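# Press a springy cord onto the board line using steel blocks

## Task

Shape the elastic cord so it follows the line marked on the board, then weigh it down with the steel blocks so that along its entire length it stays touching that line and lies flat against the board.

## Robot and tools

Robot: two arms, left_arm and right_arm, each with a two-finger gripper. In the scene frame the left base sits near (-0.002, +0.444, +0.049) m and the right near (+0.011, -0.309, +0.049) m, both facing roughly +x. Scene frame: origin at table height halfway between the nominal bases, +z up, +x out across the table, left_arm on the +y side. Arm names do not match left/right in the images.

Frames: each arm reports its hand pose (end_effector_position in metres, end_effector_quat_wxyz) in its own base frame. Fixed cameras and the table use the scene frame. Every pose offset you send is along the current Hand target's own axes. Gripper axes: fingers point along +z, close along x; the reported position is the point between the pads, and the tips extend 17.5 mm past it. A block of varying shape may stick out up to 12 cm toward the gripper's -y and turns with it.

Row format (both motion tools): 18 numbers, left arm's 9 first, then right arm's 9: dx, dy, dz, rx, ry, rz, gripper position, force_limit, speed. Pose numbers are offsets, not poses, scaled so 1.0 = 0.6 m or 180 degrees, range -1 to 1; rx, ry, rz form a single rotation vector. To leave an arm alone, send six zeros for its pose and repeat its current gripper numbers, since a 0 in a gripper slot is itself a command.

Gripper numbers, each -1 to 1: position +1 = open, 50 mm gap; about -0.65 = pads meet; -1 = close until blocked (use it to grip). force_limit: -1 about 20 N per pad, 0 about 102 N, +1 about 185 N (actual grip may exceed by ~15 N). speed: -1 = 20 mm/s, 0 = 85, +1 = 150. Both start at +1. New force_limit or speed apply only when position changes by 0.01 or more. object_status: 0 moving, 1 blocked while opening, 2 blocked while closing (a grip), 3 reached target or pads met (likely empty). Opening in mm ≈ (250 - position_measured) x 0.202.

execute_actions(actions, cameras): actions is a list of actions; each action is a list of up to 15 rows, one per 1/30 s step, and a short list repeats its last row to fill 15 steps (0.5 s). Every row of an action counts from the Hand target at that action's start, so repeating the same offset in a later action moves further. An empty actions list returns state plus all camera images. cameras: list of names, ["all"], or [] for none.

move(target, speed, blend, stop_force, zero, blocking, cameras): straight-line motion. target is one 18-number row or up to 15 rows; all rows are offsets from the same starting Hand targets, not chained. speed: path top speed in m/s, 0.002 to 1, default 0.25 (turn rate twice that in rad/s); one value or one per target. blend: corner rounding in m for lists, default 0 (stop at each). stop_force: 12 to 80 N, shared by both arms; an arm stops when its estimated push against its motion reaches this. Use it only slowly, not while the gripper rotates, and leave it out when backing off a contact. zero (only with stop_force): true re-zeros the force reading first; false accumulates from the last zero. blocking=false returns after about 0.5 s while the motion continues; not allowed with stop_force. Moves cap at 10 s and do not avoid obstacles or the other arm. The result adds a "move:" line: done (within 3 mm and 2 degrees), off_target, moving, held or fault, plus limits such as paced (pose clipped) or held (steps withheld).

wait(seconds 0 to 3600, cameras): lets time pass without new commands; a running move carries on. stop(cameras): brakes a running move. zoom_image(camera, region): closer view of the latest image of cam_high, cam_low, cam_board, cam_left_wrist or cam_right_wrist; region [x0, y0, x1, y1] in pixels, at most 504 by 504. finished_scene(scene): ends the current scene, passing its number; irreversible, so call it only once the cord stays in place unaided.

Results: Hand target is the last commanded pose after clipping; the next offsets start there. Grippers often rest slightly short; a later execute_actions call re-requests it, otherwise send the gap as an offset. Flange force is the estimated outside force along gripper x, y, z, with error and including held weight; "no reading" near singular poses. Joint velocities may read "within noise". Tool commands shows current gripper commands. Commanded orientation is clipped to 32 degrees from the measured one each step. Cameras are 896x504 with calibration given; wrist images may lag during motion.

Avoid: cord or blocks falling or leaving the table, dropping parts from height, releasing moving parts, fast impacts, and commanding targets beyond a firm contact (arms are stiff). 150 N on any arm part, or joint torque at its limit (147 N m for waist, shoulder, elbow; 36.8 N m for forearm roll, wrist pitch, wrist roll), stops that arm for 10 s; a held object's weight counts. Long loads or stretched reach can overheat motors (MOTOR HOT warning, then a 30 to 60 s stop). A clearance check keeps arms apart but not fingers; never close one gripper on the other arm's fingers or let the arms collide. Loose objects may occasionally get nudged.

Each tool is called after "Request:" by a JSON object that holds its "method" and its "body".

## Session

Request:
{"method": "execute_actions", "body": {"actions": []}}

Request:
{"method": "zoom_image", "body": {"camera": "cam_board", "region": [200, 150, 700, 420]}}

Scene clock: 0.00 s.
left_arm: end_effector_position=(+0.1808, +0.0255, +0.2628) position_measured=4 object_status=3 end_effector_quat_wxyz=(-0.420, +0.840, +0.271, +0.211) | right_arm: end_effector_position=(+0.2118, +0.4071, +0.1833) position_measured=3 object_status=3 end_effector_quat_wxyz=(-0.074, -0.212, +0.927, +0.300)
Joint positions: left_arm=[-0.717 -0.416 -0.466 -0.881 -1.998 -0.411] | right_arm=[0.971 -0.101 -0.294 -0.607 -1.123 1.248]
Joint velocities: within noise
Flange force (N): no reading
Hand target: left_arm +0.1808, +0.0255, +0.2628; -0.420, +0.840, +0.271, +0.211 | right_arm +0.2118, +0.4071, +0.1833; -0.074, -0.212, +0.927, +0.300
Tool commands: left_gripper/position=+0.992157 left_gripper/force_limit=+1.0 left_gripper/speed=+1.0 right_gripper/position=+1.0 right_gripper/force_limit=+1.0 right_gripper/speed=+1.0
camera_calibration:
cam_left_wrist: T_world_to_cam=[[0.76557, 0.25614, 0.59017, -0.29368], [0.53765, -0.7585, -0.36825, 0.03326], [0.35332, 0.59922, -0.7184, 0.23877]] pos_world=[0.12258, -0.04263, 0.3571]
cam_right_wrist: T_world_to_cam=[[-0.89565, -0.44468, -0.00861, 0.38186], [-0.25658, 0.50077, 0.82668, -0.28654], [-0.36329, 0.74262, -0.56261, 0.00853]] pos_world=[0.27159, 0.30696, 0.24497]

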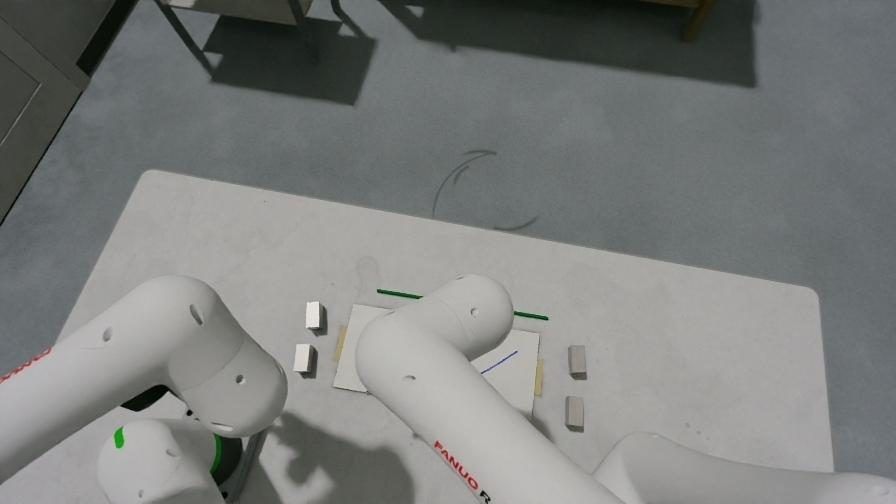

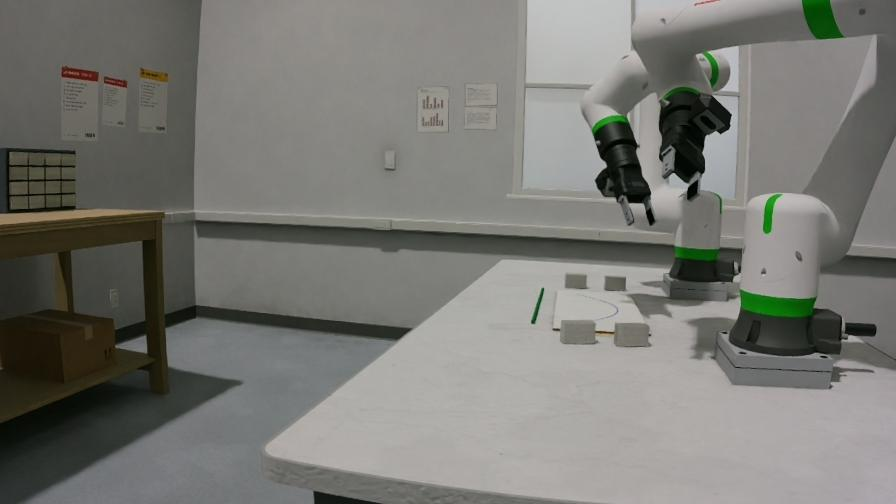

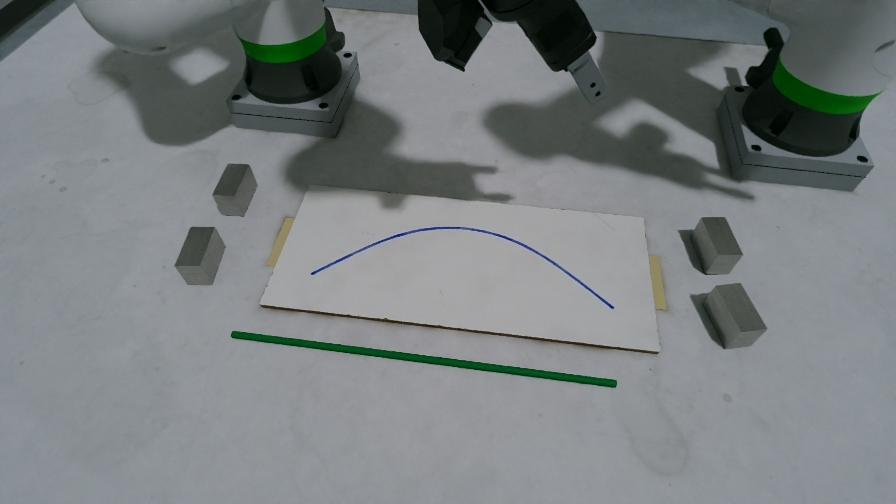

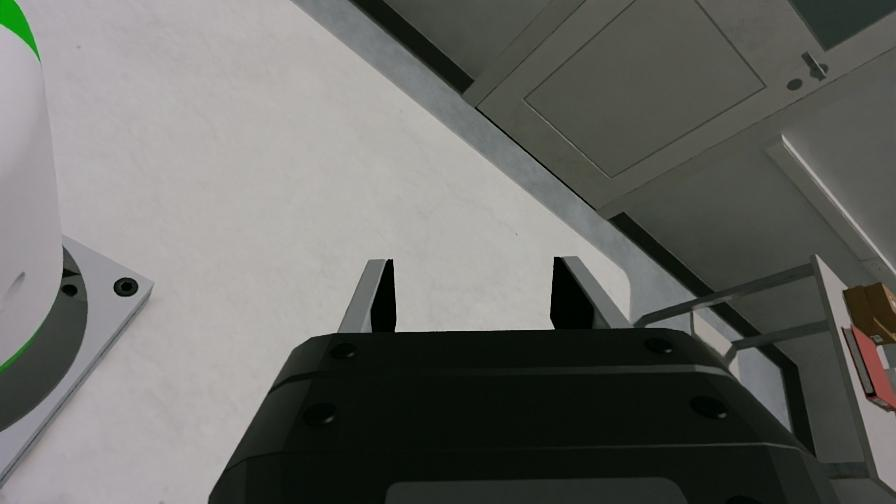

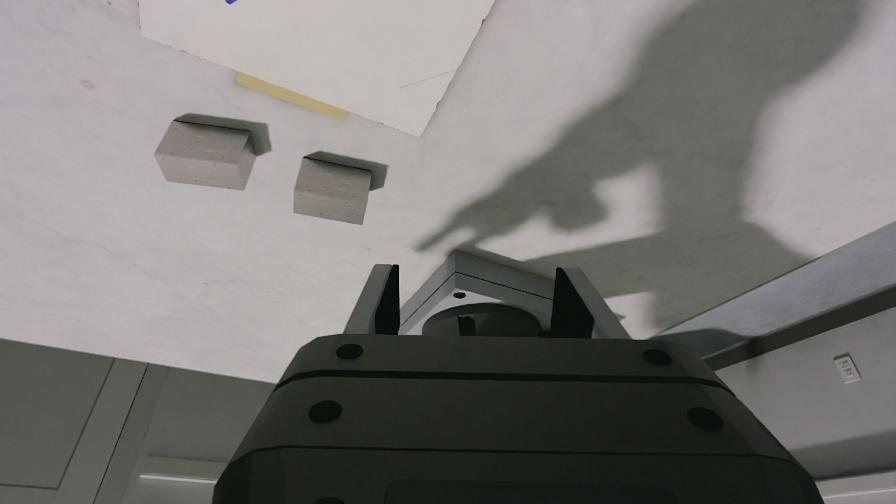

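Scaled by 1.008 from the camera's image (finer frame: 1280x720).

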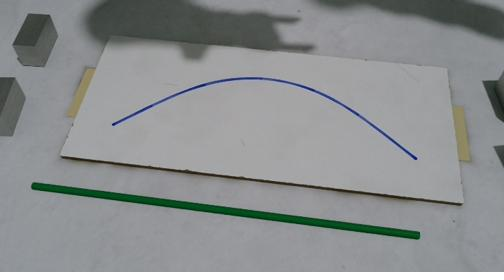

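Request:
{"method": "move", "body": {"target": [[0,0,0,0,0,0,0.99,1,1,0.1435,-0.4638,-0.3693,0.196,-0.048,0.138,1,1,1],[0.127,0.1597,0.0025,-0.283,-0.142,0.182,0.99,1,1,0.1435,-0.4638,-0.3693,0.196,-0.048,0.138,1,1,1]], "speed": 0.4, "blend": [0.05,0], "cameras": ["cam_board"]}}

Request:
{"method": "zoom_image", "body": {"camera": "cam_board", "region": [160, 150, 290, 300]}}

Request:
{"method": "zoom_image", "body": {"camera": "cam_board", "region": [660, 210, 790, 360]}}

Scene clock: 37.67 s.
left_arm: end_effector_position=(+0.2998, +0.0000, +0.2497) position_measured=4 object_status=3 end_effector_quat_wxyz=(+0.001, +1.000, +0.000, +0.001) | right_arm: end_effector_position=(+0.2902, +0.0500, +0.2003) position_measured=3 object_status=3 end_effector_quat_wxyz=(+0.000, -0.001, +1.000, -0.001)
Joint positions: left_arm=[0.45 -0.402 -0.398 0.001 -1.574 -2.021] | right_arm=[0.629 -0.409 -0.518 0.001 -1.463 0.943]
Flange force (N): left_arm=[-1.6 -1.8 -0.5] | right_arm=[-2.2 1.0 -3.5]
Hand target: left_arm +0.2998, +0.0000, +0.2497; +0.001, +1.000, +0.000, +0.001 | right_arm +0.2902, +0.0500, +0.2003; +0.000, -0.001, +1.000, -0.001
Off the commanded pose: left_arm 0.000 m, 0 deg | right_arm 0.000 m, 0 deg.
move: done; blend cut to 0 m at target 1

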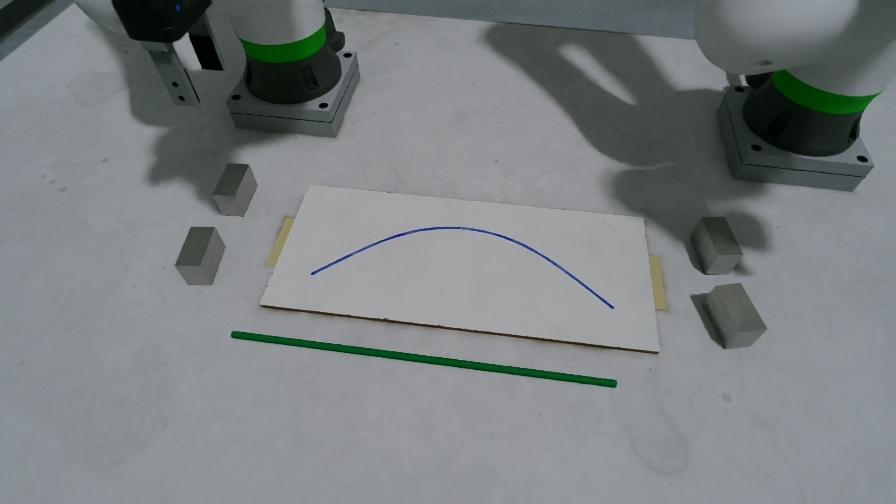

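Scaled by 3.360 from the camera's image (finer frame: 1280x720).

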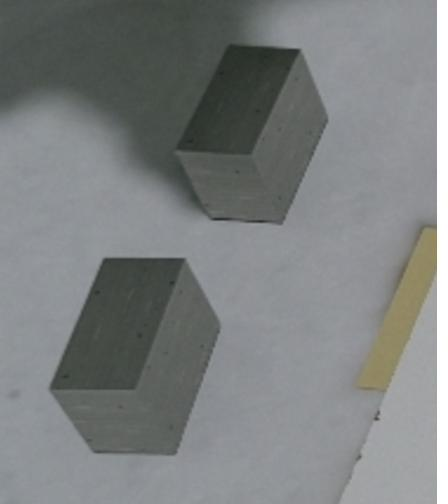

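Scaled by 3.360 from the camera's image (finer frame: 1280x720).

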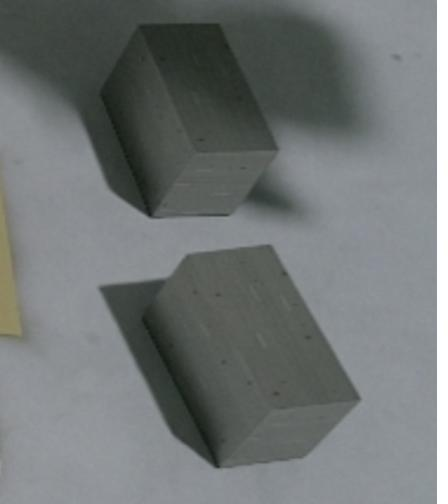

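Request:
{"method": "move", "body": {"target": [[0.0453,0.218,0.3162,0,0,0.4039,1,-0.6,-0.5,-0.0752,-0.1037,0.2338,0,0,-0.5433,1,-0.6,-0.5],[0.0453,0.218,0.4462,0,0,0.4039,1,-0.6,-0.5,-0.0752,-0.1037,0.3638,0,0,-0.5433,1,-0.6,-0.5],[0.0453,0.218,0.4462,0,0,0.4039,-1,-0.6,-0.5,-0.0752,-0.1037,0.3638,0,0,-0.5433,-1,-0.6,-0.5],[0.0453,0.218,0.3162,0,0,0.4039,-1,-0.6,-0.5,-0.0752,-0.1037,0.2338,0,0,-0.5433,-1,-0.6,-0.5]], "speed": [0.25,0.1,0.1,0.15], "blend": [0.01,0,0,0], "cameras": ["cam_left_wrist","cam_right_wrist"]}}

Scene clock: 74.77 s.
left_arm: end_effector_position=(+0.3273, -0.1311, +0.0602) position_measured=104 object_status=2 end_effector_quat_wxyz=(+0.000, +0.806, -0.593, +0.001) | right_arm: end_effector_position=(+0.3354, -0.0124, +0.0601) position_measured=104 object_status=2 end_effector_quat_wxyz=(+0.001, +0.754, -0.657, +0.001)
Joint positions: left_arm=[-0.002 -0.106 -0.638 0.001 -1.037 -2.838] | right_arm=[0.362 -0.153 -0.679 0.002 -1.046 2.917]
Flange force (N): left_arm=[-1.5 -2.8 6.6] | right_arm=[0.7 -2.4 2.5]
Hand target: left_arm +0.3273, -0.1310, +0.0602; +0.000, +0.805, -0.593, +0.001 | right_arm +0.3354, -0.0124, +0.0601; +0.001, +0.754, -0.657, +0.001
Off the commanded pose: left_arm 0.000 m, 0 deg | right_arm 0.000 m, 0 deg.
move: done
cam_left_wrist: T_world_to_cam=[[0.29047, -0.9566, 0.02317, -0.21549], [-0.8996, -0.26475, 0.34731, 0.25315], [-0.3261, -0.12173, -0.93746, 0.27629]] pos_world=[0.38042, -0.10548, 0.17608]
cam_right_wrist: T_world_to_cam=[[0.15458, -0.98794, -0.0092, -0.05391], [-0.92895, -0.14851, 0.3391, 0.304], [-0.33638, -0.04388, -0.9407, 0.29954]] pos_world=[0.3915, 0.00503, 0.17819]

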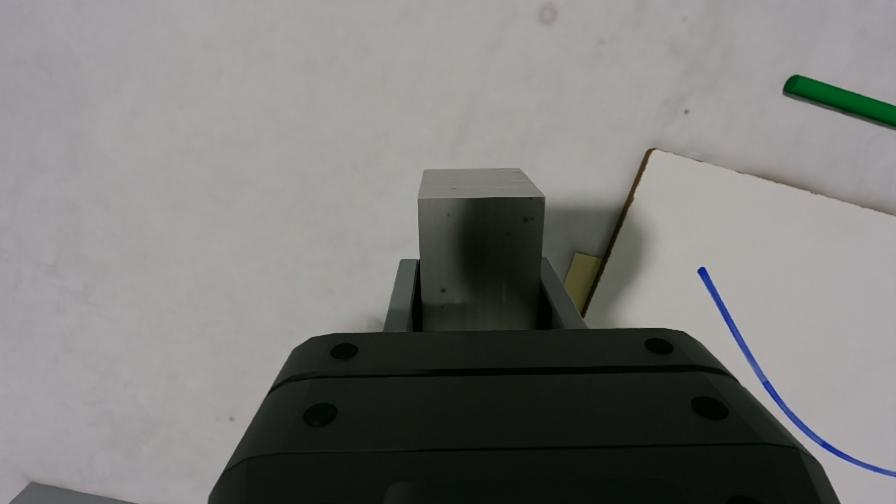

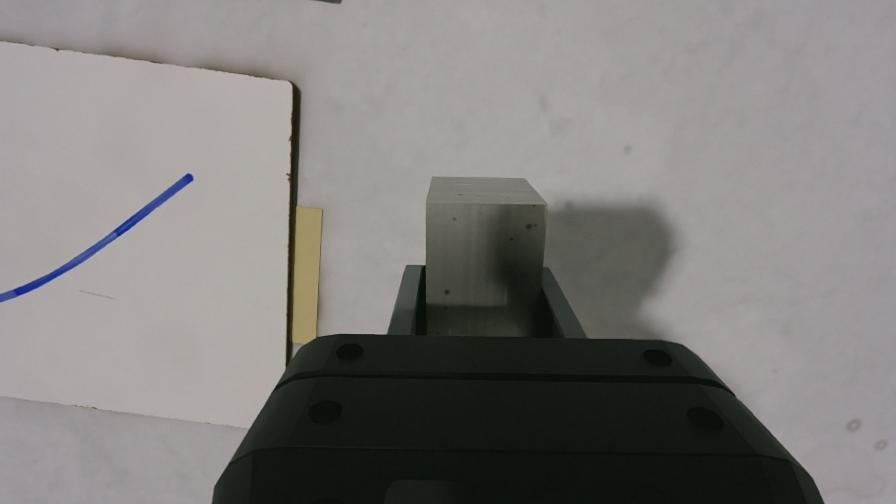

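Request:
{"method": "move", "body": {"target": [[0.2308,0.1695,0,0,0,-0.187,-1,-0.6,-0.5,-0.2907,0.0605,0,0,0,0.3294,-1,-0.6,-0.5],[0.2308,0.1695,0.1087,0,0,-0.187,-1,-0.6,-0.5,-0.2907,0.0605,0.1087,0,0,0.3294,-1,-0.6,-0.5]], "speed": 0.2, "blend": [0.02,0]}}

Request:
{"method": "move", "body": {"target": [0,0,0.02,0,0,0,-1,-0.6,-0.5,0,0,0.02,0,0,0,-1,-0.6,-0.5], "speed": 0.008, "stop_force": 12, "cameras": ["cam_board","cam_left_wrist","cam_right_wrist"]}}

Scene clock: 83.80 s.
left_arm: end_effector_position=(+0.2714, -0.2935, -0.0050) position_measured=104 object_status=2 end_effector_quat_wxyz=(+0.000, +0.943, -0.334, +0.001) | right_arm: end_effector_position=(+0.2755, +0.1553, -0.0054) position_measured=104 object_status=2 end_effector_quat_wxyz=(+0.000, -0.331, +0.944, -0.001)
Joint positions: left_arm=[-0.493 0.13 -0.586 0 -0.854 -1.759] | right_arm=[0.938 -0.083 -0.806 0.001 -0.849 1.306]
Flange force (N): left_arm=[1.1 -2.4 5.8] | right_arm=[-1.8 -0.3 3.5]
Hand target: left_arm +0.2715, -0.2936, -0.0049; +0.000, +0.943, -0.334, +0.001 | right_arm +0.2755, +0.1553, -0.0054; +0.000, -0.331, +0.944, -0.001
Off the commanded pose: left_arm 0.000 m, 0 deg | right_arm 0.000 m, 0 deg.
move: done

Scene clock: 85.20 s.
left_arm: end_effector_position=(+0.2715, -0.2936, -0.0115) position_measured=104 object_status=2 end_effector_quat_wxyz=(+0.000, +0.943, -0.334, +0.001) | right_arm: end_effector_position=(+0.2755, +0.1553, -0.0118) position_measured=104 object_status=2 end_effector_quat_wxyz=(+0.000, -0.331, +0.944, -0.001)
Joint positions: left_arm=[-0.493 0.142 -0.591 0.001 -0.836 -1.759] | right_arm=[0.938 -0.068 -0.812 0.001 -0.827 1.306]
Flange force (N): left_arm=[-14.0 -9.6 -33.6] | right_arm=[9.7 12.2 -40.0]
Hand target: left_arm +0.2715, -0.2936, -0.0115; +0.000, +0.943, -0.334, +0.001 (not the last commanded pose) | right_arm +0.2755, +0.1553, -0.0118; +0.000, -0.331, +0.944, -0.001 (not the last commanded pose)
Off the commanded pose: left_arm 0.005 m, 0 deg | right_arm 0.006 m, 0 deg.
move: contact (left_arm, right_arm)
cam_left_wrist: T_world_to_cam=[[0.77196, -0.63525, 0.02327, -0.38948], [-0.60191, -0.7187, 0.34811, -0.02924], [-0.20441, -0.28273, -0.93717, 0.09086]] pos_world=[0.30163, -0.24274, 0.10439]
cam_right_wrist: T_world_to_cam=[[-0.77062, -0.63721, -0.00983, 0.32083], [-0.60235, 0.72325, 0.33775, 0.07221], [-0.20811, 0.2662, -0.94118, 0.13571]] pos_world=[0.31898, 0.11608, 0.10649]

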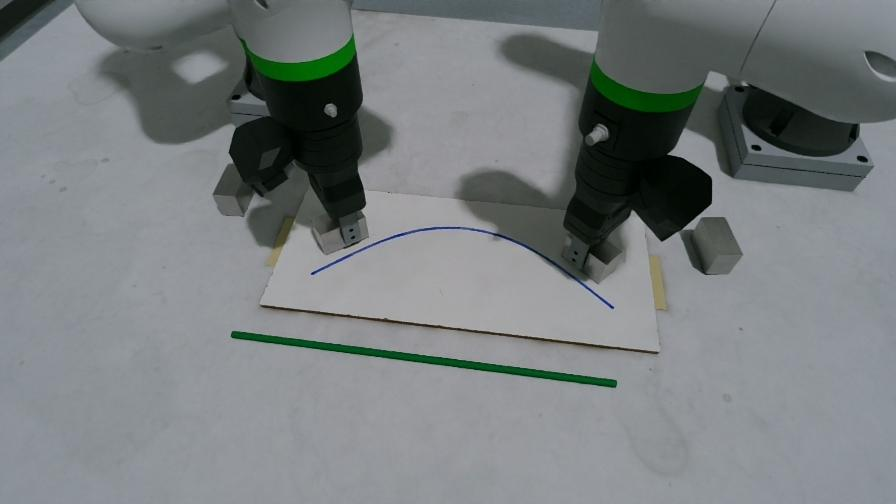

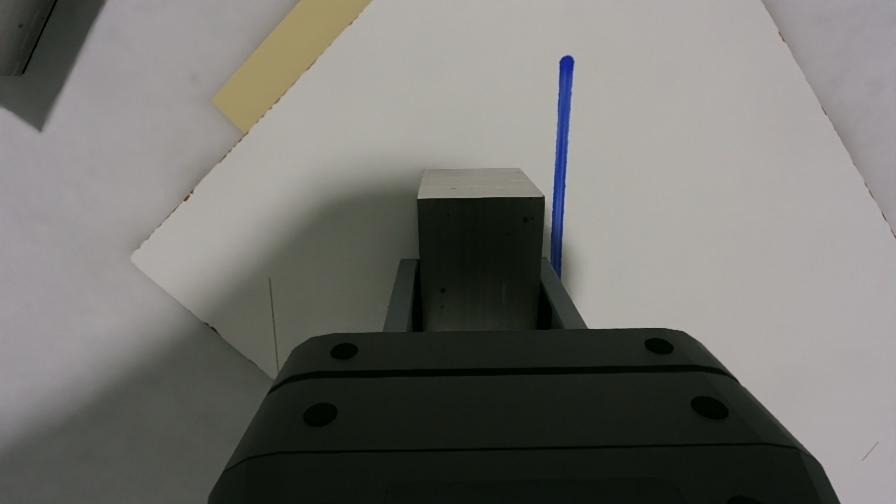

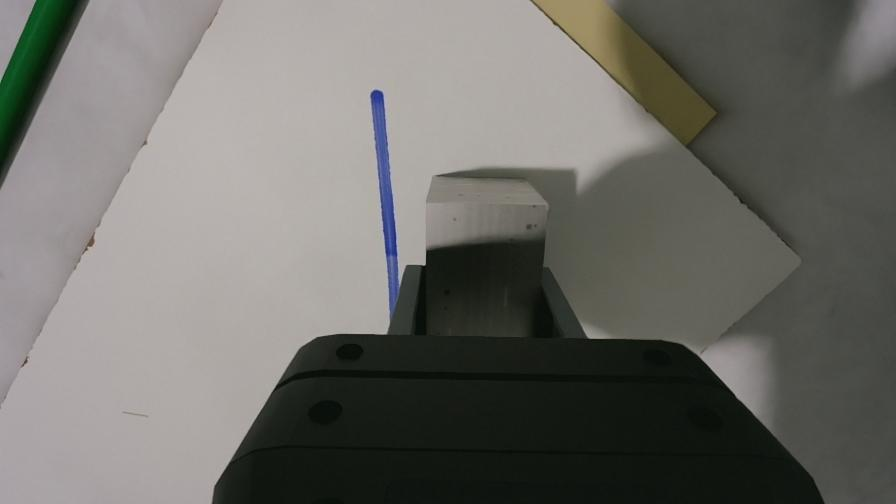

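Request:
{"method": "move", "body": {"target": [[0,0,0,0,0,0,1,-0.6,-0.3,0,0,0,0,0,0,1,-0.6,-0.3],[0,0,-0.15,0,0,0,1,-0.6,-0.3,0,0,-0.15,0,0,0,1,-0.6,-0.3],[-0.2248,-0.1565,-0.15,0,0,0.2222,1,-0.6,-0.3,0.2697,-0.244,-0.25,0,0,0.214,1,-0.6,-0.3],[-0.2248,-0.1565,0.0108,0,0,0.2222,1,-0.6,-0.3,0.2697,-0.244,-0.25,0,0,0.214,1,-0.6,-0.3],[-0.2248,-0.1565,0.0108,0,0,0.2222,-1,-0.6,-0.5,0.2697,-0.244,-0.25,0,0,0.214,1,-0.6,-0.3]], "speed": [0.1,0.2,0.3,0.12,0.1], "blend": [0,0.02,0.01,0,0]}}

Scene clock: 112.80 s.
left_arm: end_effector_position=(+0.2258, -0.1357, -0.0182) position_measured=104 object_status=2 end_effector_quat_wxyz=(+0.000, +0.772, -0.636, +0.001) | right_arm: end_effector_position=(+0.2404, -0.0598, +0.1385) position_measured=3 object_status=3 end_effector_quat_wxyz=(+0.000, -0.001, +1.000, -0.001)
Joint positions: left_arm=[-0.024 -0.222 -0.958 0.001 -0.833 -2.927] | right_arm=[0.311 -0.541 -0.737 0.002 -1.375 1.262]
Flange force (N): left_arm=[-2.9 -1.5 4.2] | right_arm=[-1.5 0.6 -3.2]
Hand target: left_arm +0.2258, -0.1357, -0.0182; +0.000, +0.772, -0.636, +0.001 | right_arm +0.2404, -0.0598, +0.1385; +0.000, -0.001, +1.000, -0.001
Off the commanded pose: left_arm 0.000 m, 0 deg | right_arm 0.000 m, 0 deg.
move: done

Request:
{"method": "move", "body": {"target": [[0,0,-0.16,0,0,0,-1,-0.6,-0.5,0,0,0,0,0,0,1,-0.6,-0.3],[0.5217,0.0265,-0.16,0,0,-0.45,-1,-0.6,-0.5,0,0,0,0,0,0,1,-0.6,-0.3],[0.5217,0.0265,-0.0237,0,0,-0.45,-1,-0.6,-0.5,0,0,0,0,0,0,1,-0.6,-0.3]], "speed": [0.15,0.3,0.15], "blend": [0.02,0.02,0]}}

Request:
{"method": "move", "body": {"target": [0,0,0.02,0,0,0,-1,-0.6,-0.5,0,0,0,0,0,0,1,-0.6,-0.3], "speed": 0.008, "stop_force": 12, "cameras": ["cam_board","cam_left_wrist"]}}

Request:
{"method": "zoom_image", "body": {"camera": "cam_board", "region": [280, 190, 630, 330]}}

Scene clock: 124.07 s.
left_arm: end_effector_position=(+0.2698, -0.4459, -0.0036) position_measured=104 object_status=2 end_effector_quat_wxyz=(+0.000, +1.000, +0.017, +0.001) | right_arm: end_effector_position=(+0.2404, -0.0598, +0.1385) position_measured=3 object_status=3 end_effector_quat_wxyz=(+0.000, -0.001, +1.000, -0.001)
Joint positions: left_arm=[-0.775 0.392 -0.237 0 -0.94 -0.761] | right_arm=[0.311 -0.541 -0.737 0.002 -1.375 1.262]
Flange force (N): left_arm=[1.8 -0.4 5.8] | right_arm=[-2.0 0.1 -3.4]
Hand target: left_arm +0.2698, -0.4460, -0.0036; +0.001, +1.000, +0.017, +0.001 | right_arm +0.2404, -0.0598, +0.1385; +0.000, -0.001, +1.000, -0.001
Off the commanded pose: left_arm 0.000 m, 0 deg | right_arm 0.000 m, 0 deg.
move: done

Scene clock: 125.53 s.
left_arm: end_effector_position=(+0.2698, -0.4460, -0.0108) position_measured=104 object_status=2 end_effector_quat_wxyz=(+0.001, +1.000, +0.017, +0.001) | right_arm: end_effector_position=(+0.2404, -0.0598, +0.1385) position_measured=3 object_status=3 end_effector_quat_wxyz=(+0.000, -0.001, +1.000, -0.001)
Joint positions: left_arm=[-0.775 0.403 -0.242 0 -0.924 -0.761] | right_arm=[0.311 -0.541 -0.737 0.002 -1.375 1.262]
Flange force (N): left_arm=[-0.3 -11.3 -20.7] | right_arm=[-2.9 -0.2 -3.3]
Hand target: left_arm +0.2698, -0.4460, -0.0108; +0.001, +1.000, +0.017, +0.001 (not the last commanded pose) | right_arm +0.2404, -0.0598, +0.1385; +0.000, -0.001, +1.000, -0.001
Off the commanded pose: left_arm 0.005 m, 0 deg | right_arm 0.000 m, 0 deg.
move: contact (left_arm)
cam_left_wrist: T_world_to_cam=[[0.99937, 0.0272, 0.02278, -0.25092], [0.01755, -0.93693, 0.34908, -0.40454], [0.03084, -0.34846, -0.93681, -0.04477]] pos_world=[0.25924, -0.3878, 0.10499]

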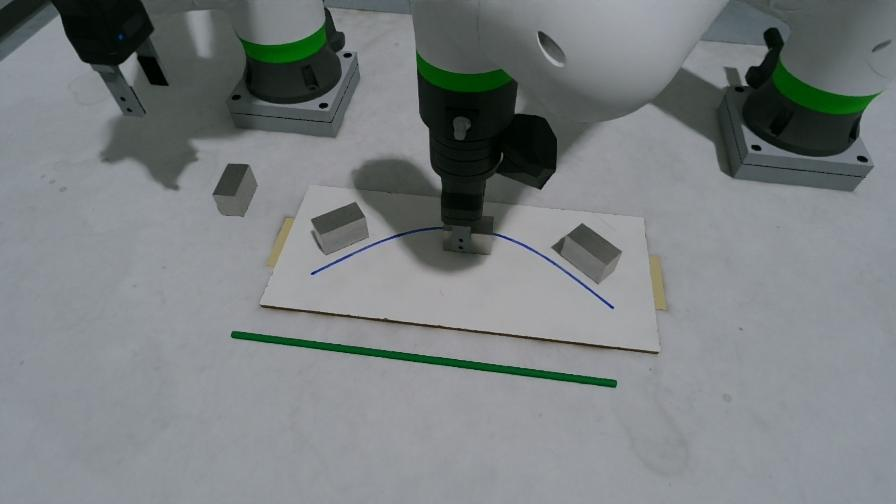

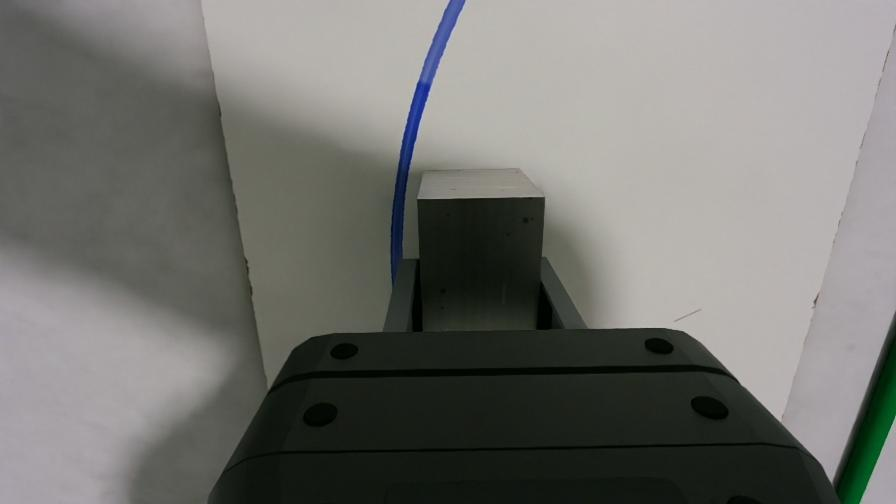

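Scaled by 1.440 from the camera's image (finer frame: 1280x720).

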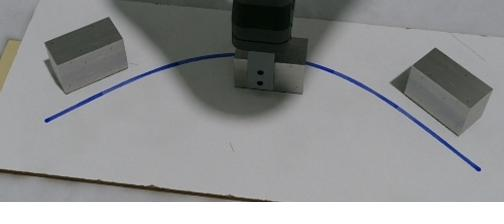

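Request:
{"method": "move", "body": {"target": [[0.0042,0,-0.0067,0,0,0,-1,-0.6,-0.5,0,0,0,0,0,0,1,-0.6,-0.3],[0.0042,0,-0.0013,0,0,0,-1,-0.6,-0.5,0,0,0,0,0,0,1,-0.6,-0.3],[0.0042,0,-0.0013,0,0,0,1,-0.6,-0.3,0,0,0,0,0,0,1,-0.6,-0.3],[0.0042,0,-0.13,0,0,0,1,-0.6,-0.3,0,0,0,0,0,0,1,-0.6,-0.3],[0.2765,-0.2772,-0.118,0,0,0,1,-0.6,-0.3,-0.3165,0.2242,0.1,0,0,-0.003,1,-0.6,-0.3],[0.2765,-0.2772,0.0033,0,0,0,1,-0.6,-0.3,-0.3165,0.2242,0.254,0,0,-0.003,1,-0.6,-0.3]], "speed": [0.05,0.03,0.1,0.25,0.3,0.12], "blend": [0,0,0,0.02,0.01,0], "cameras": ["cam_board","cam_left_wrist","cam_right_wrist"]}}

Scene clock: 146.43 s.
left_arm: end_effector_position=(+0.4299, -0.2741, -0.0127) position_measured=3 object_status=3 end_effector_quat_wxyz=(+0.001, +1.000, +0.017, +0.001) | right_arm: end_effector_position=(+0.4301, +0.0747, -0.0140) position_measured=3 object_status=3 end_effector_quat_wxyz=(+0.000, -0.006, +1.000, -0.001)
Joint positions: left_arm=[-0.309 0.382 -0.279 0.001 -0.909 -1.227] | right_arm=[0.475 0.231 -0.491 0.002 -0.85 1.105]
Flange force (N): left_arm=[2.5 -0.3 1.2] | right_arm=[-2.9 0.6 -1.7]
Hand target: left_arm +0.4299, -0.2741, -0.0128; +0.001, +1.000, +0.017, +0.001 | right_arm +0.4301, +0.0748, -0.0140; +0.000, -0.006, +1.000, -0.001
Off the commanded pose: left_arm 0.000 m, 0 deg | right_arm 0.000 m, 0 deg.
move: done
cam_left_wrist: T_world_to_cam=[[0.99937, 0.02724, 0.02287, -0.41555], [0.01755, -0.93693, 0.34908, -0.24554], [0.03094, -0.34846, -0.93681, 0.00841]] pos_world=[0.41934, -0.2158, 0.10309]
cam_right_wrist: T_world_to_cam=[[-0.99955, -0.02812, -0.01078, 0.44151], [-0.03011, 0.94084, 0.3375, -0.03807], [0.00065, 0.33767, -0.94126, 0.09198]] pos_world=[0.44011, 0.01717, 0.10419]

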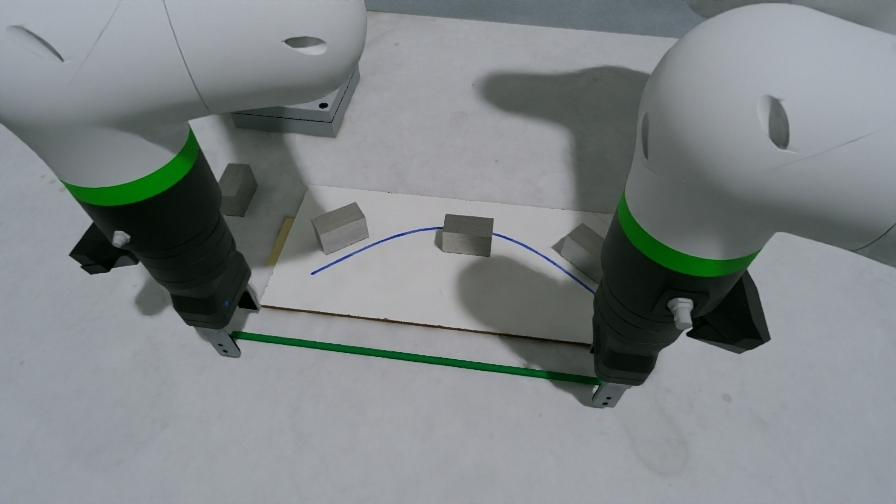

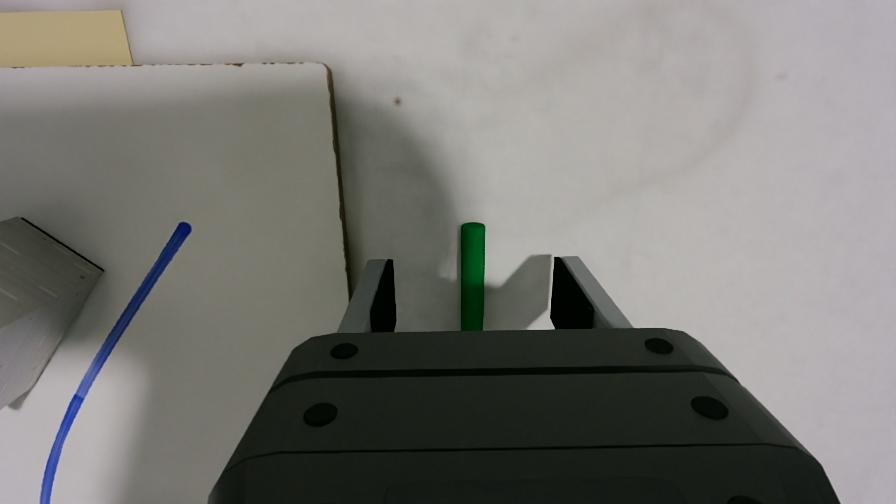

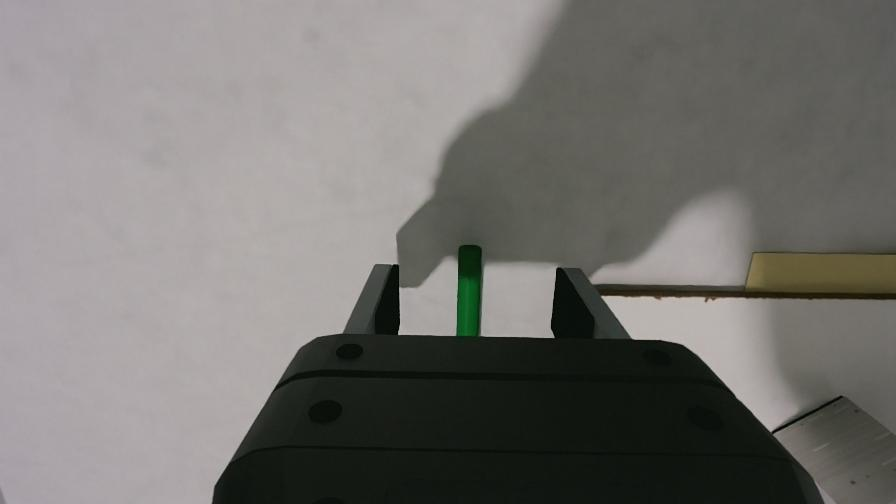

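Request:
{"method": "move", "body": {"target": [0,-0.005,0.012,0,0,0,1,-0.6,-0.3,0,-0.005,0.015,0,0,0,1,-0.6,-0.3], "speed": 0.05}}

Request:
{"method": "move", "body": {"target": [0,0,0.025,0,0,0,1,-0.6,-0.3,0,0,0.025,0,0,0,1,-0.6,-0.3], "speed": 0.007, "stop_force": 12}}

Request:
{"method": "move", "body": {"target": [[0,0,-0.0045,0,0,0,1,-0.6,-0.3,0,0,-0.0045,0,0,0,1,-0.6,-0.3],[0,0,-0.0045,0,0,0,-1,-0.6,-0.6,0,0,-0.0045,0,0,0,-1,-0.6,-0.6]], "speed": 0.02, "cameras": ["cam_left_wrist","cam_right_wrist"]}}

Scene clock: 153.73 s.
left_arm: end_effector_position=(+0.4298, -0.2711, -0.0200) position_measured=3 object_status=3 end_effector_quat_wxyz=(+0.001, +1.000, +0.017, +0.001) | right_arm: end_effector_position=(+0.4302, +0.0717, -0.0230) position_measured=3 object_status=3 end_effector_quat_wxyz=(+0.000, -0.006, +1.000, -0.001)
Joint positions: left_arm=[-0.304 0.39 -0.288 0.001 -0.891 -1.233] | right_arm=[0.469 0.246 -0.498 0.002 -0.827 1.112]
Flange force (N): left_arm=[2.0 -0.8 0.4] | right_arm=[-2.1 0.5 -2.5]
Hand target: left_arm +0.4298, -0.2711, -0.0200; +0.001, +1.000, +0.017, +0.001 | right_arm +0.4302, +0.0717, -0.0230; +0.000, -0.006, +1.000, -0.001
Off the commanded pose: left_arm 0.000 m, 0 deg | right_arm 0.000 m, 0 deg.
move: done

Scene clock: 155.57 s.
left_arm: end_effector_position=(+0.4298, -0.2711, -0.0287) position_measured=3 object_status=3 end_effector_quat_wxyz=(+0.001, +1.000, +0.017, +0.001) | right_arm: end_effector_position=(+0.4302, +0.0717, -0.0317) position_measured=3 object_status=3 end_effector_quat_wxyz=(+0.000, -0.006, +1.000, -0.001)
Joint positions: left_arm=[-0.304 0.404 -0.294 0.001 -0.871 -1.233] | right_arm=[0.469 0.263 -0.504 0.002 -0.805 1.112]
Flange force (N): left_arm=[-5.0 -5.5 -25.9] | right_arm=[5.0 4.1 -31.6]
Hand target: left_arm +0.4298, -0.2711, -0.0287; +0.001, +1.000, +0.017, +0.001 (not the last commanded pose) | right_arm +0.4302, +0.0717, -0.0317; +0.000, -0.006, +1.000, -0.001 (not the last commanded pose)
Off the commanded pose: left_arm 0.006 m, 0 deg | right_arm 0.006 m, 0 deg.
move: contact (left_arm, right_arm)

Scene clock: 157.23 s.
left_arm: end_effector_position=(+0.4298, -0.2711, -0.0260) position_measured=217 object_status=2 end_effector_quat_wxyz=(+0.001, +1.000, +0.017, +0.001) | right_arm: end_effector_position=(+0.4302, +0.0717, -0.0290) position_measured=217 object_status=2 end_effector_quat_wxyz=(+0.000, -0.006, +1.000, -0.001)
Joint positions: left_arm=[-0.304 0.4 -0.292 0.001 -0.878 -1.233] | right_arm=[0.469 0.258 -0.502 0.002 -0.812 1.112]
Flange force (N): left_arm=[1.7 -0.8 0.8] | right_arm=[-1.9 0.7 -2.3]
Hand target: left_arm +0.4298, -0.2711, -0.0260; +0.001, +1.000, +0.017, +0.001 | right_arm +0.4302, +0.0717, -0.0290; +0.000, -0.006, +1.000, -0.001
Off the commanded pose: left_arm 0.000 m, 0 deg | right_arm 0.000 m, 0 deg.
move: done
cam_left_wrist: T_world_to_cam=[[0.99937, 0.02718, 0.023, -0.41526], [0.01745, -0.93693, 0.34908, -0.23808], [0.03104, -0.34846, -0.93681, -0.00295]] pos_world=[0.41924, -0.2128, 0.08989]
cam_right_wrist: T_world_to_cam=[[-0.99955, -0.02812, -0.01078, 0.44137], [-0.03011, 0.94088, 0.33741, -0.0302], [0.00065, 0.33758, -0.94129, 0.07897]] pos_world=[0.44021, 0.01417, 0.08929]

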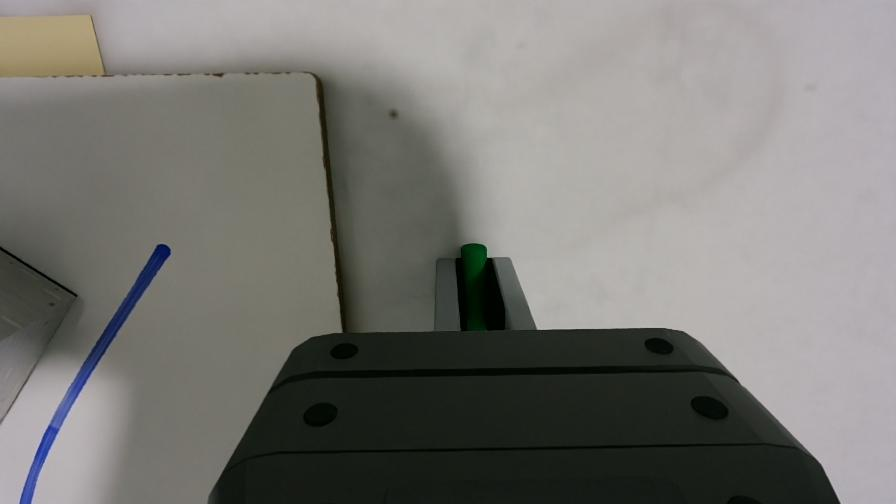

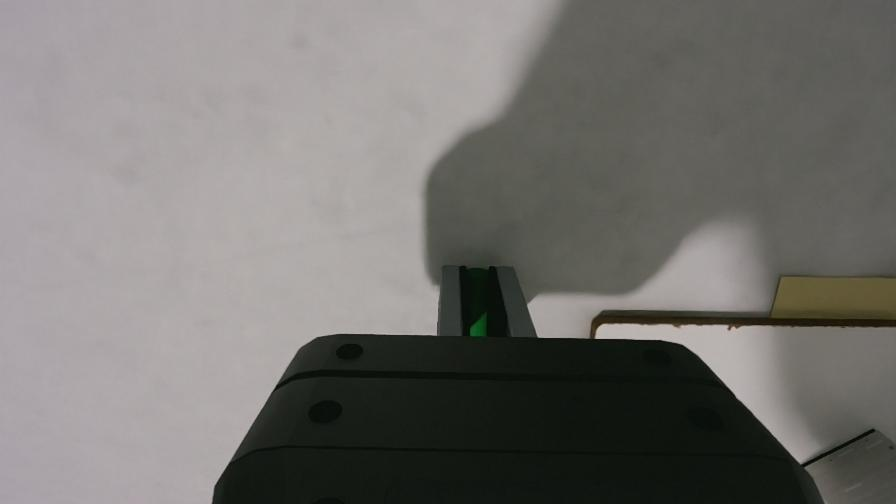

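Request:
{"method": "move", "body": {"target": [[0,0,-0.125,0,0,0,-1,-0.6,-0.6,0,0,-0.125,0,0,0,-1,-0.6,-0.6],[-0.0905,-0.0148,-0.125,0,0,0.1275,-1,-0.6,-0.6,0.0845,0.038,-0.125,0,0,-0.1285,-1,-0.6,-0.6],[-0.1815,-0.004,-0.125,0,0,0.255,-1,-0.6,-0.6,0.169,0.1015,-0.125,0,0,-0.257,-1,-0.6,-0.6]], "speed": 0.12, "blend": [0.01,0.02,0]}}

Request:
{"method": "move", "body": {"target": [0,0,0.067,0,0,0,-1,-0.6,-0.6,0,0,0.067,0,0,0,-1,-0.6,-0.6], "speed": 0.03, "stop_force": 15, "cameras": ["cam_board"]}}

Request:
{"method": "zoom_image", "body": {"camera": "cam_board", "region": [280, 180, 470, 290]}}

Request:
{"method": "zoom_image", "body": {"camera": "cam_board", "region": [430, 180, 630, 310]}}

Scene clock: 176.87 s.
left_arm: end_effector_position=(+0.3208, -0.2723, +0.0489) position_measured=217 object_status=2 end_effector_quat_wxyz=(+0.000, +0.927, -0.374, +0.001) | right_arm: end_effector_position=(+0.3281, +0.1316, +0.0459) position_measured=217 object_status=2 end_effector_quat_wxyz=(+0.000, -0.398, +0.917, -0.001)
Joint positions: left_arm=[-0.389 0.089 -0.476 0 -1.005 -1.948] | right_arm=[0.759 -0.079 -0.653 0.001 -0.998 1.629]
Flange force (N): left_arm=[0.9 -2.4 -0.1] | right_arm=[-1.2 -0.5 -2.5]
Hand target: left_arm +0.3208, -0.2724, +0.0489; +0.000, +0.927, -0.374, +0.001 | right_arm +0.3281, +0.1316, +0.0459; +0.000, -0.398, +0.917, -0.001
Off the commanded pose: left_arm 0.000 m, 0 deg | right_arm 0.000 m, 0 deg.
move: done

Scene clock: 178.83 s.
left_arm: end_effector_position=(+0.3209, -0.2724, +0.0087) position_measured=217 object_status=2 end_effector_quat_wxyz=(+0.000, +0.927, -0.374, +0.001) | right_arm: end_effector_position=(+0.3281, +0.1315, +0.0057) position_measured=217 object_status=2 end_effector_quat_wxyz=(+0.000, -0.398, +0.917, -0.001)
Joint positions: left_arm=[-0.39 0.154 -0.517 0.001 -0.899 -1.948] | right_arm=[0.759 -0.004 -0.698 0.002 -0.878 1.629]
Flange force (N): left_arm=[0.8 -2.7 0.6] | right_arm=[-2.2 -0.4 -1.9]
Hand target: left_arm +0.3209, -0.2724, +0.0087; +0.000, +0.927, -0.374, +0.001 | right_arm +0.3281, +0.1315, +0.0057; +0.000, -0.398, +0.917, -0.001
Off the commanded pose: left_arm 0.000 m, 0 deg | right_arm 0.000 m, 0 deg.
move: done

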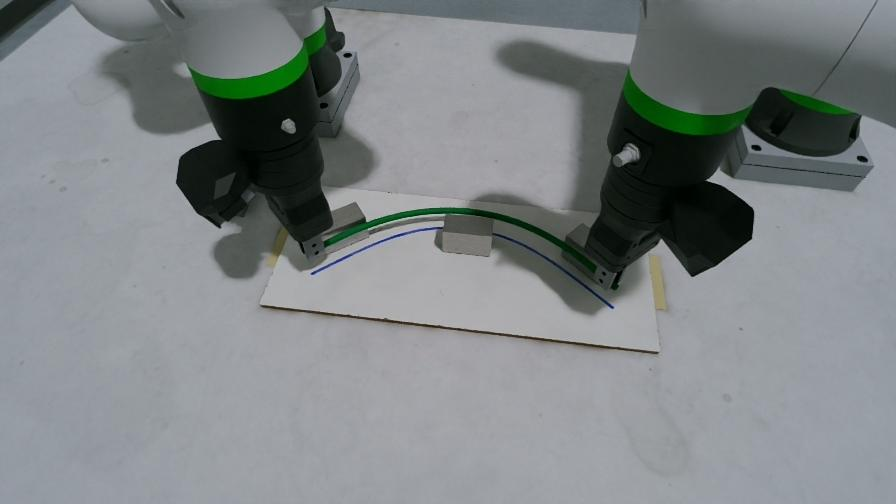

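Scaled by 2.653 from the camera's image (finer frame: 1280x720).

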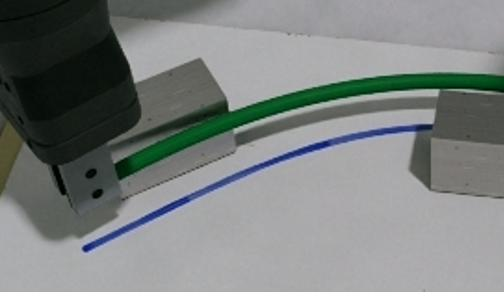

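Scaled by 2.520 from the camera's image (finer frame: 1280x720).

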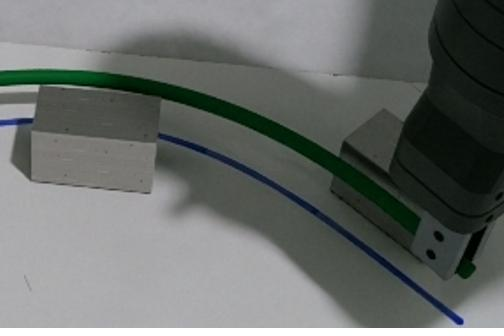

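Request:
{"method": "move", "body": {"target": [0,0,0.0403,0,0,0,-1,-0.6,-0.6,0,0,0.0403,0,0,0,-1,-0.6,-0.6], "speed": 0.03, "stop_force": 15}}

Request:
{"method": "move", "body": {"target": [0,0,0.018,0,0,0,-1,-0.6,-0.6,0,0,0.018,0,0,0,-1,-0.6,-0.6], "speed": 0.006, "stop_force": 12, "cameras": ["cam_board"]}}

Request:
{"method": "zoom_image", "body": {"camera": "cam_board", "region": [280, 180, 640, 330]}}

Scene clock: 185.27 s.
left_arm: end_effector_position=(+0.3209, -0.2724, -0.0155) position_measured=217 object_status=2 end_effector_quat_wxyz=(+0.000, +0.927, -0.374, +0.001) | right_arm: end_effector_position=(+0.3281, +0.1315, -0.0185) position_measured=217 object_status=2 end_effector_quat_wxyz=(+0.000, -0.398, +0.917, -0.001)
Joint positions: left_arm=[-0.39 0.198 -0.536 0.001 -0.835 -1.948] | right_arm=[0.759 0.047 -0.721 0.002 -0.804 1.629]
Flange force (N): left_arm=[-0.6 -2.7 0.5] | right_arm=[-1.6 -0.9 -2.0]
Hand target: left_arm +0.3209, -0.2724, -0.0155; +0.000, +0.927, -0.374, +0.001 | right_arm +0.3281, +0.1315, -0.0185; +0.000, -0.398, +0.917, -0.001
Off the commanded pose: left_arm 0.000 m, 0 deg | right_arm 0.000 m, 0 deg.
move: done

Scene clock: 186.67 s.
left_arm: end_effector_position=(+0.3209, -0.2725, -0.0205) position_measured=217 object_status=2 end_effector_quat_wxyz=(+0.000, +0.927, -0.374, +0.001) | right_arm: end_effector_position=(+0.3282, +0.1315, -0.0230) position_measured=217 object_status=2 end_effector_quat_wxyz=(+0.000, -0.398, +0.917, -0.001)
Joint positions: left_arm=[-0.39 0.207 -0.54 0.001 -0.822 -1.948] | right_arm=[0.759 0.058 -0.724 0.002 -0.79 1.629]
Flange force (N): left_arm=[-7.0 -3.9 -22.2] | right_arm=[4.4 4.6 -30.4]
Hand target: left_arm +0.3209, -0.2725, -0.0205; +0.000, +0.927, -0.374, +0.001 (not the last commanded pose) | right_arm +0.3281, +0.1315, -0.0230; +0.000, -0.398, +0.917, -0.001 (not the last commanded pose)
Off the commanded pose: left_arm 0.006 m, 0 deg | right_arm 0.006 m, 0 deg.
move: contact (left_arm, right_arm)

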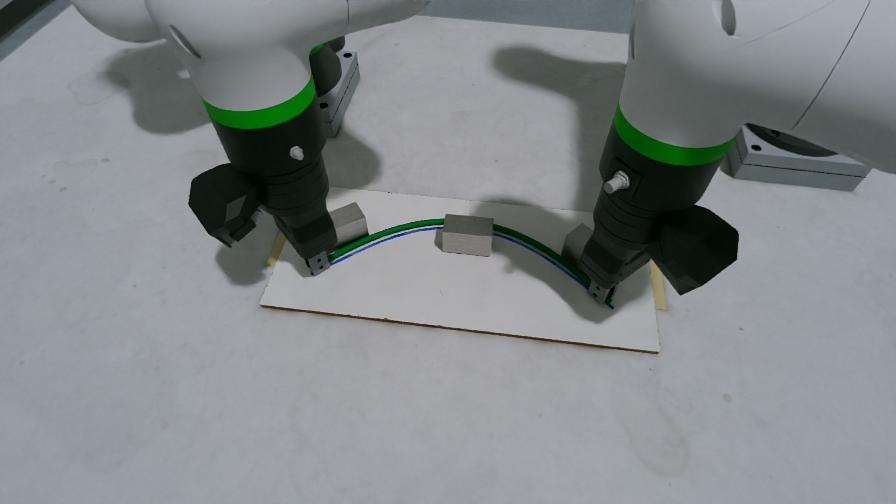

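Scaled by 1.400 from the camera's image (finer frame: 1280x720).

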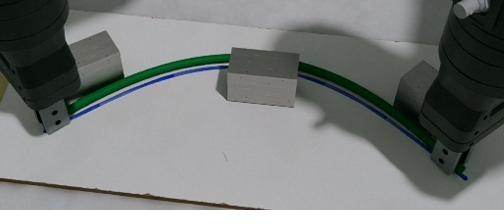

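Request:
{"method": "move", "body": {"target": [[0,0,-0.0025,0,0,0,-1,-0.6,-0.6,0,0,-0.0025,0,0,0,-1,-0.6,-0.6],[0,0,-0.0025,0,0,0,1,-0.6,-1,0,0,-0.0025,0,0,0,1,-0.6,-1],[0,0,-0.134,0,0,0,1,-0.6,-1,0,0,-0.138,0,0,0,1,-0.6,-1]], "speed": [0.02,0.02,0.12], "cameras": ["cam_board"]}}

Request:
{"method": "zoom_image", "body": {"camera": "cam_board", "region": [280, 180, 640, 330]}}

Scene clock: 198.07 s.
left_arm: end_effector_position=(+0.3208, -0.2724, +0.0599) position_measured=3 object_status=3 end_effector_quat_wxyz=(+0.000, +0.927, -0.374, +0.001) | right_arm: end_effector_position=(+0.3281, +0.1316, +0.0598) position_measured=3 object_status=3 end_effector_quat_wxyz=(+0.000, -0.398, +0.917, -0.001)
Joint positions: left_arm=[-0.39 0.073 -0.463 0.001 -1.033 -1.948] | right_arm=[0.759 -0.101 -0.635 0.001 -1.038 1.63]
Flange force (N): left_arm=[1.1 -2.4 0.1] | right_arm=[-2.6 -0.7 -2.7]
Hand target: left_arm +0.3208, -0.2724, +0.0599; +0.000, +0.927, -0.374, +0.001 | right_arm +0.3281, +0.1316, +0.0598; +0.000, -0.398, +0.917, -0.001
Off the commanded pose: left_arm 0.000 m, 0 deg | right_arm 0.000 m, 0 deg.
move: done

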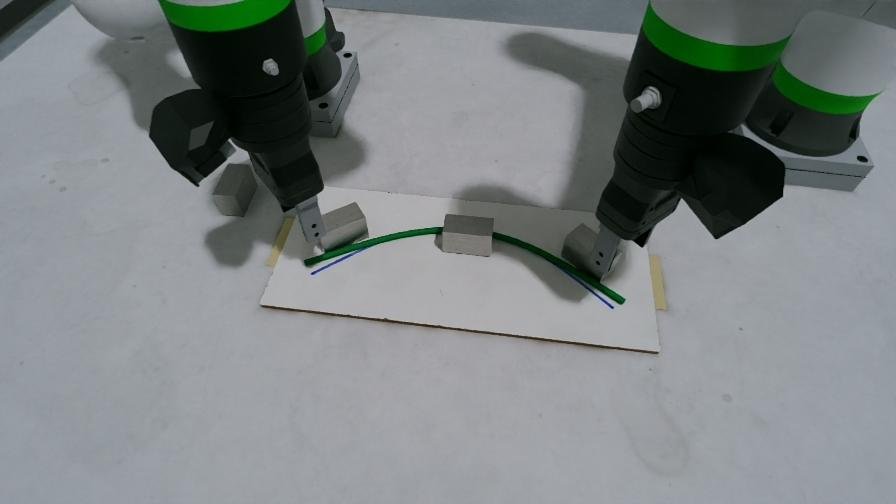

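Scaled by 1.400 from the camera's image (finer frame: 1280x720).

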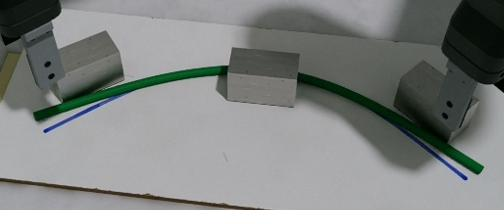

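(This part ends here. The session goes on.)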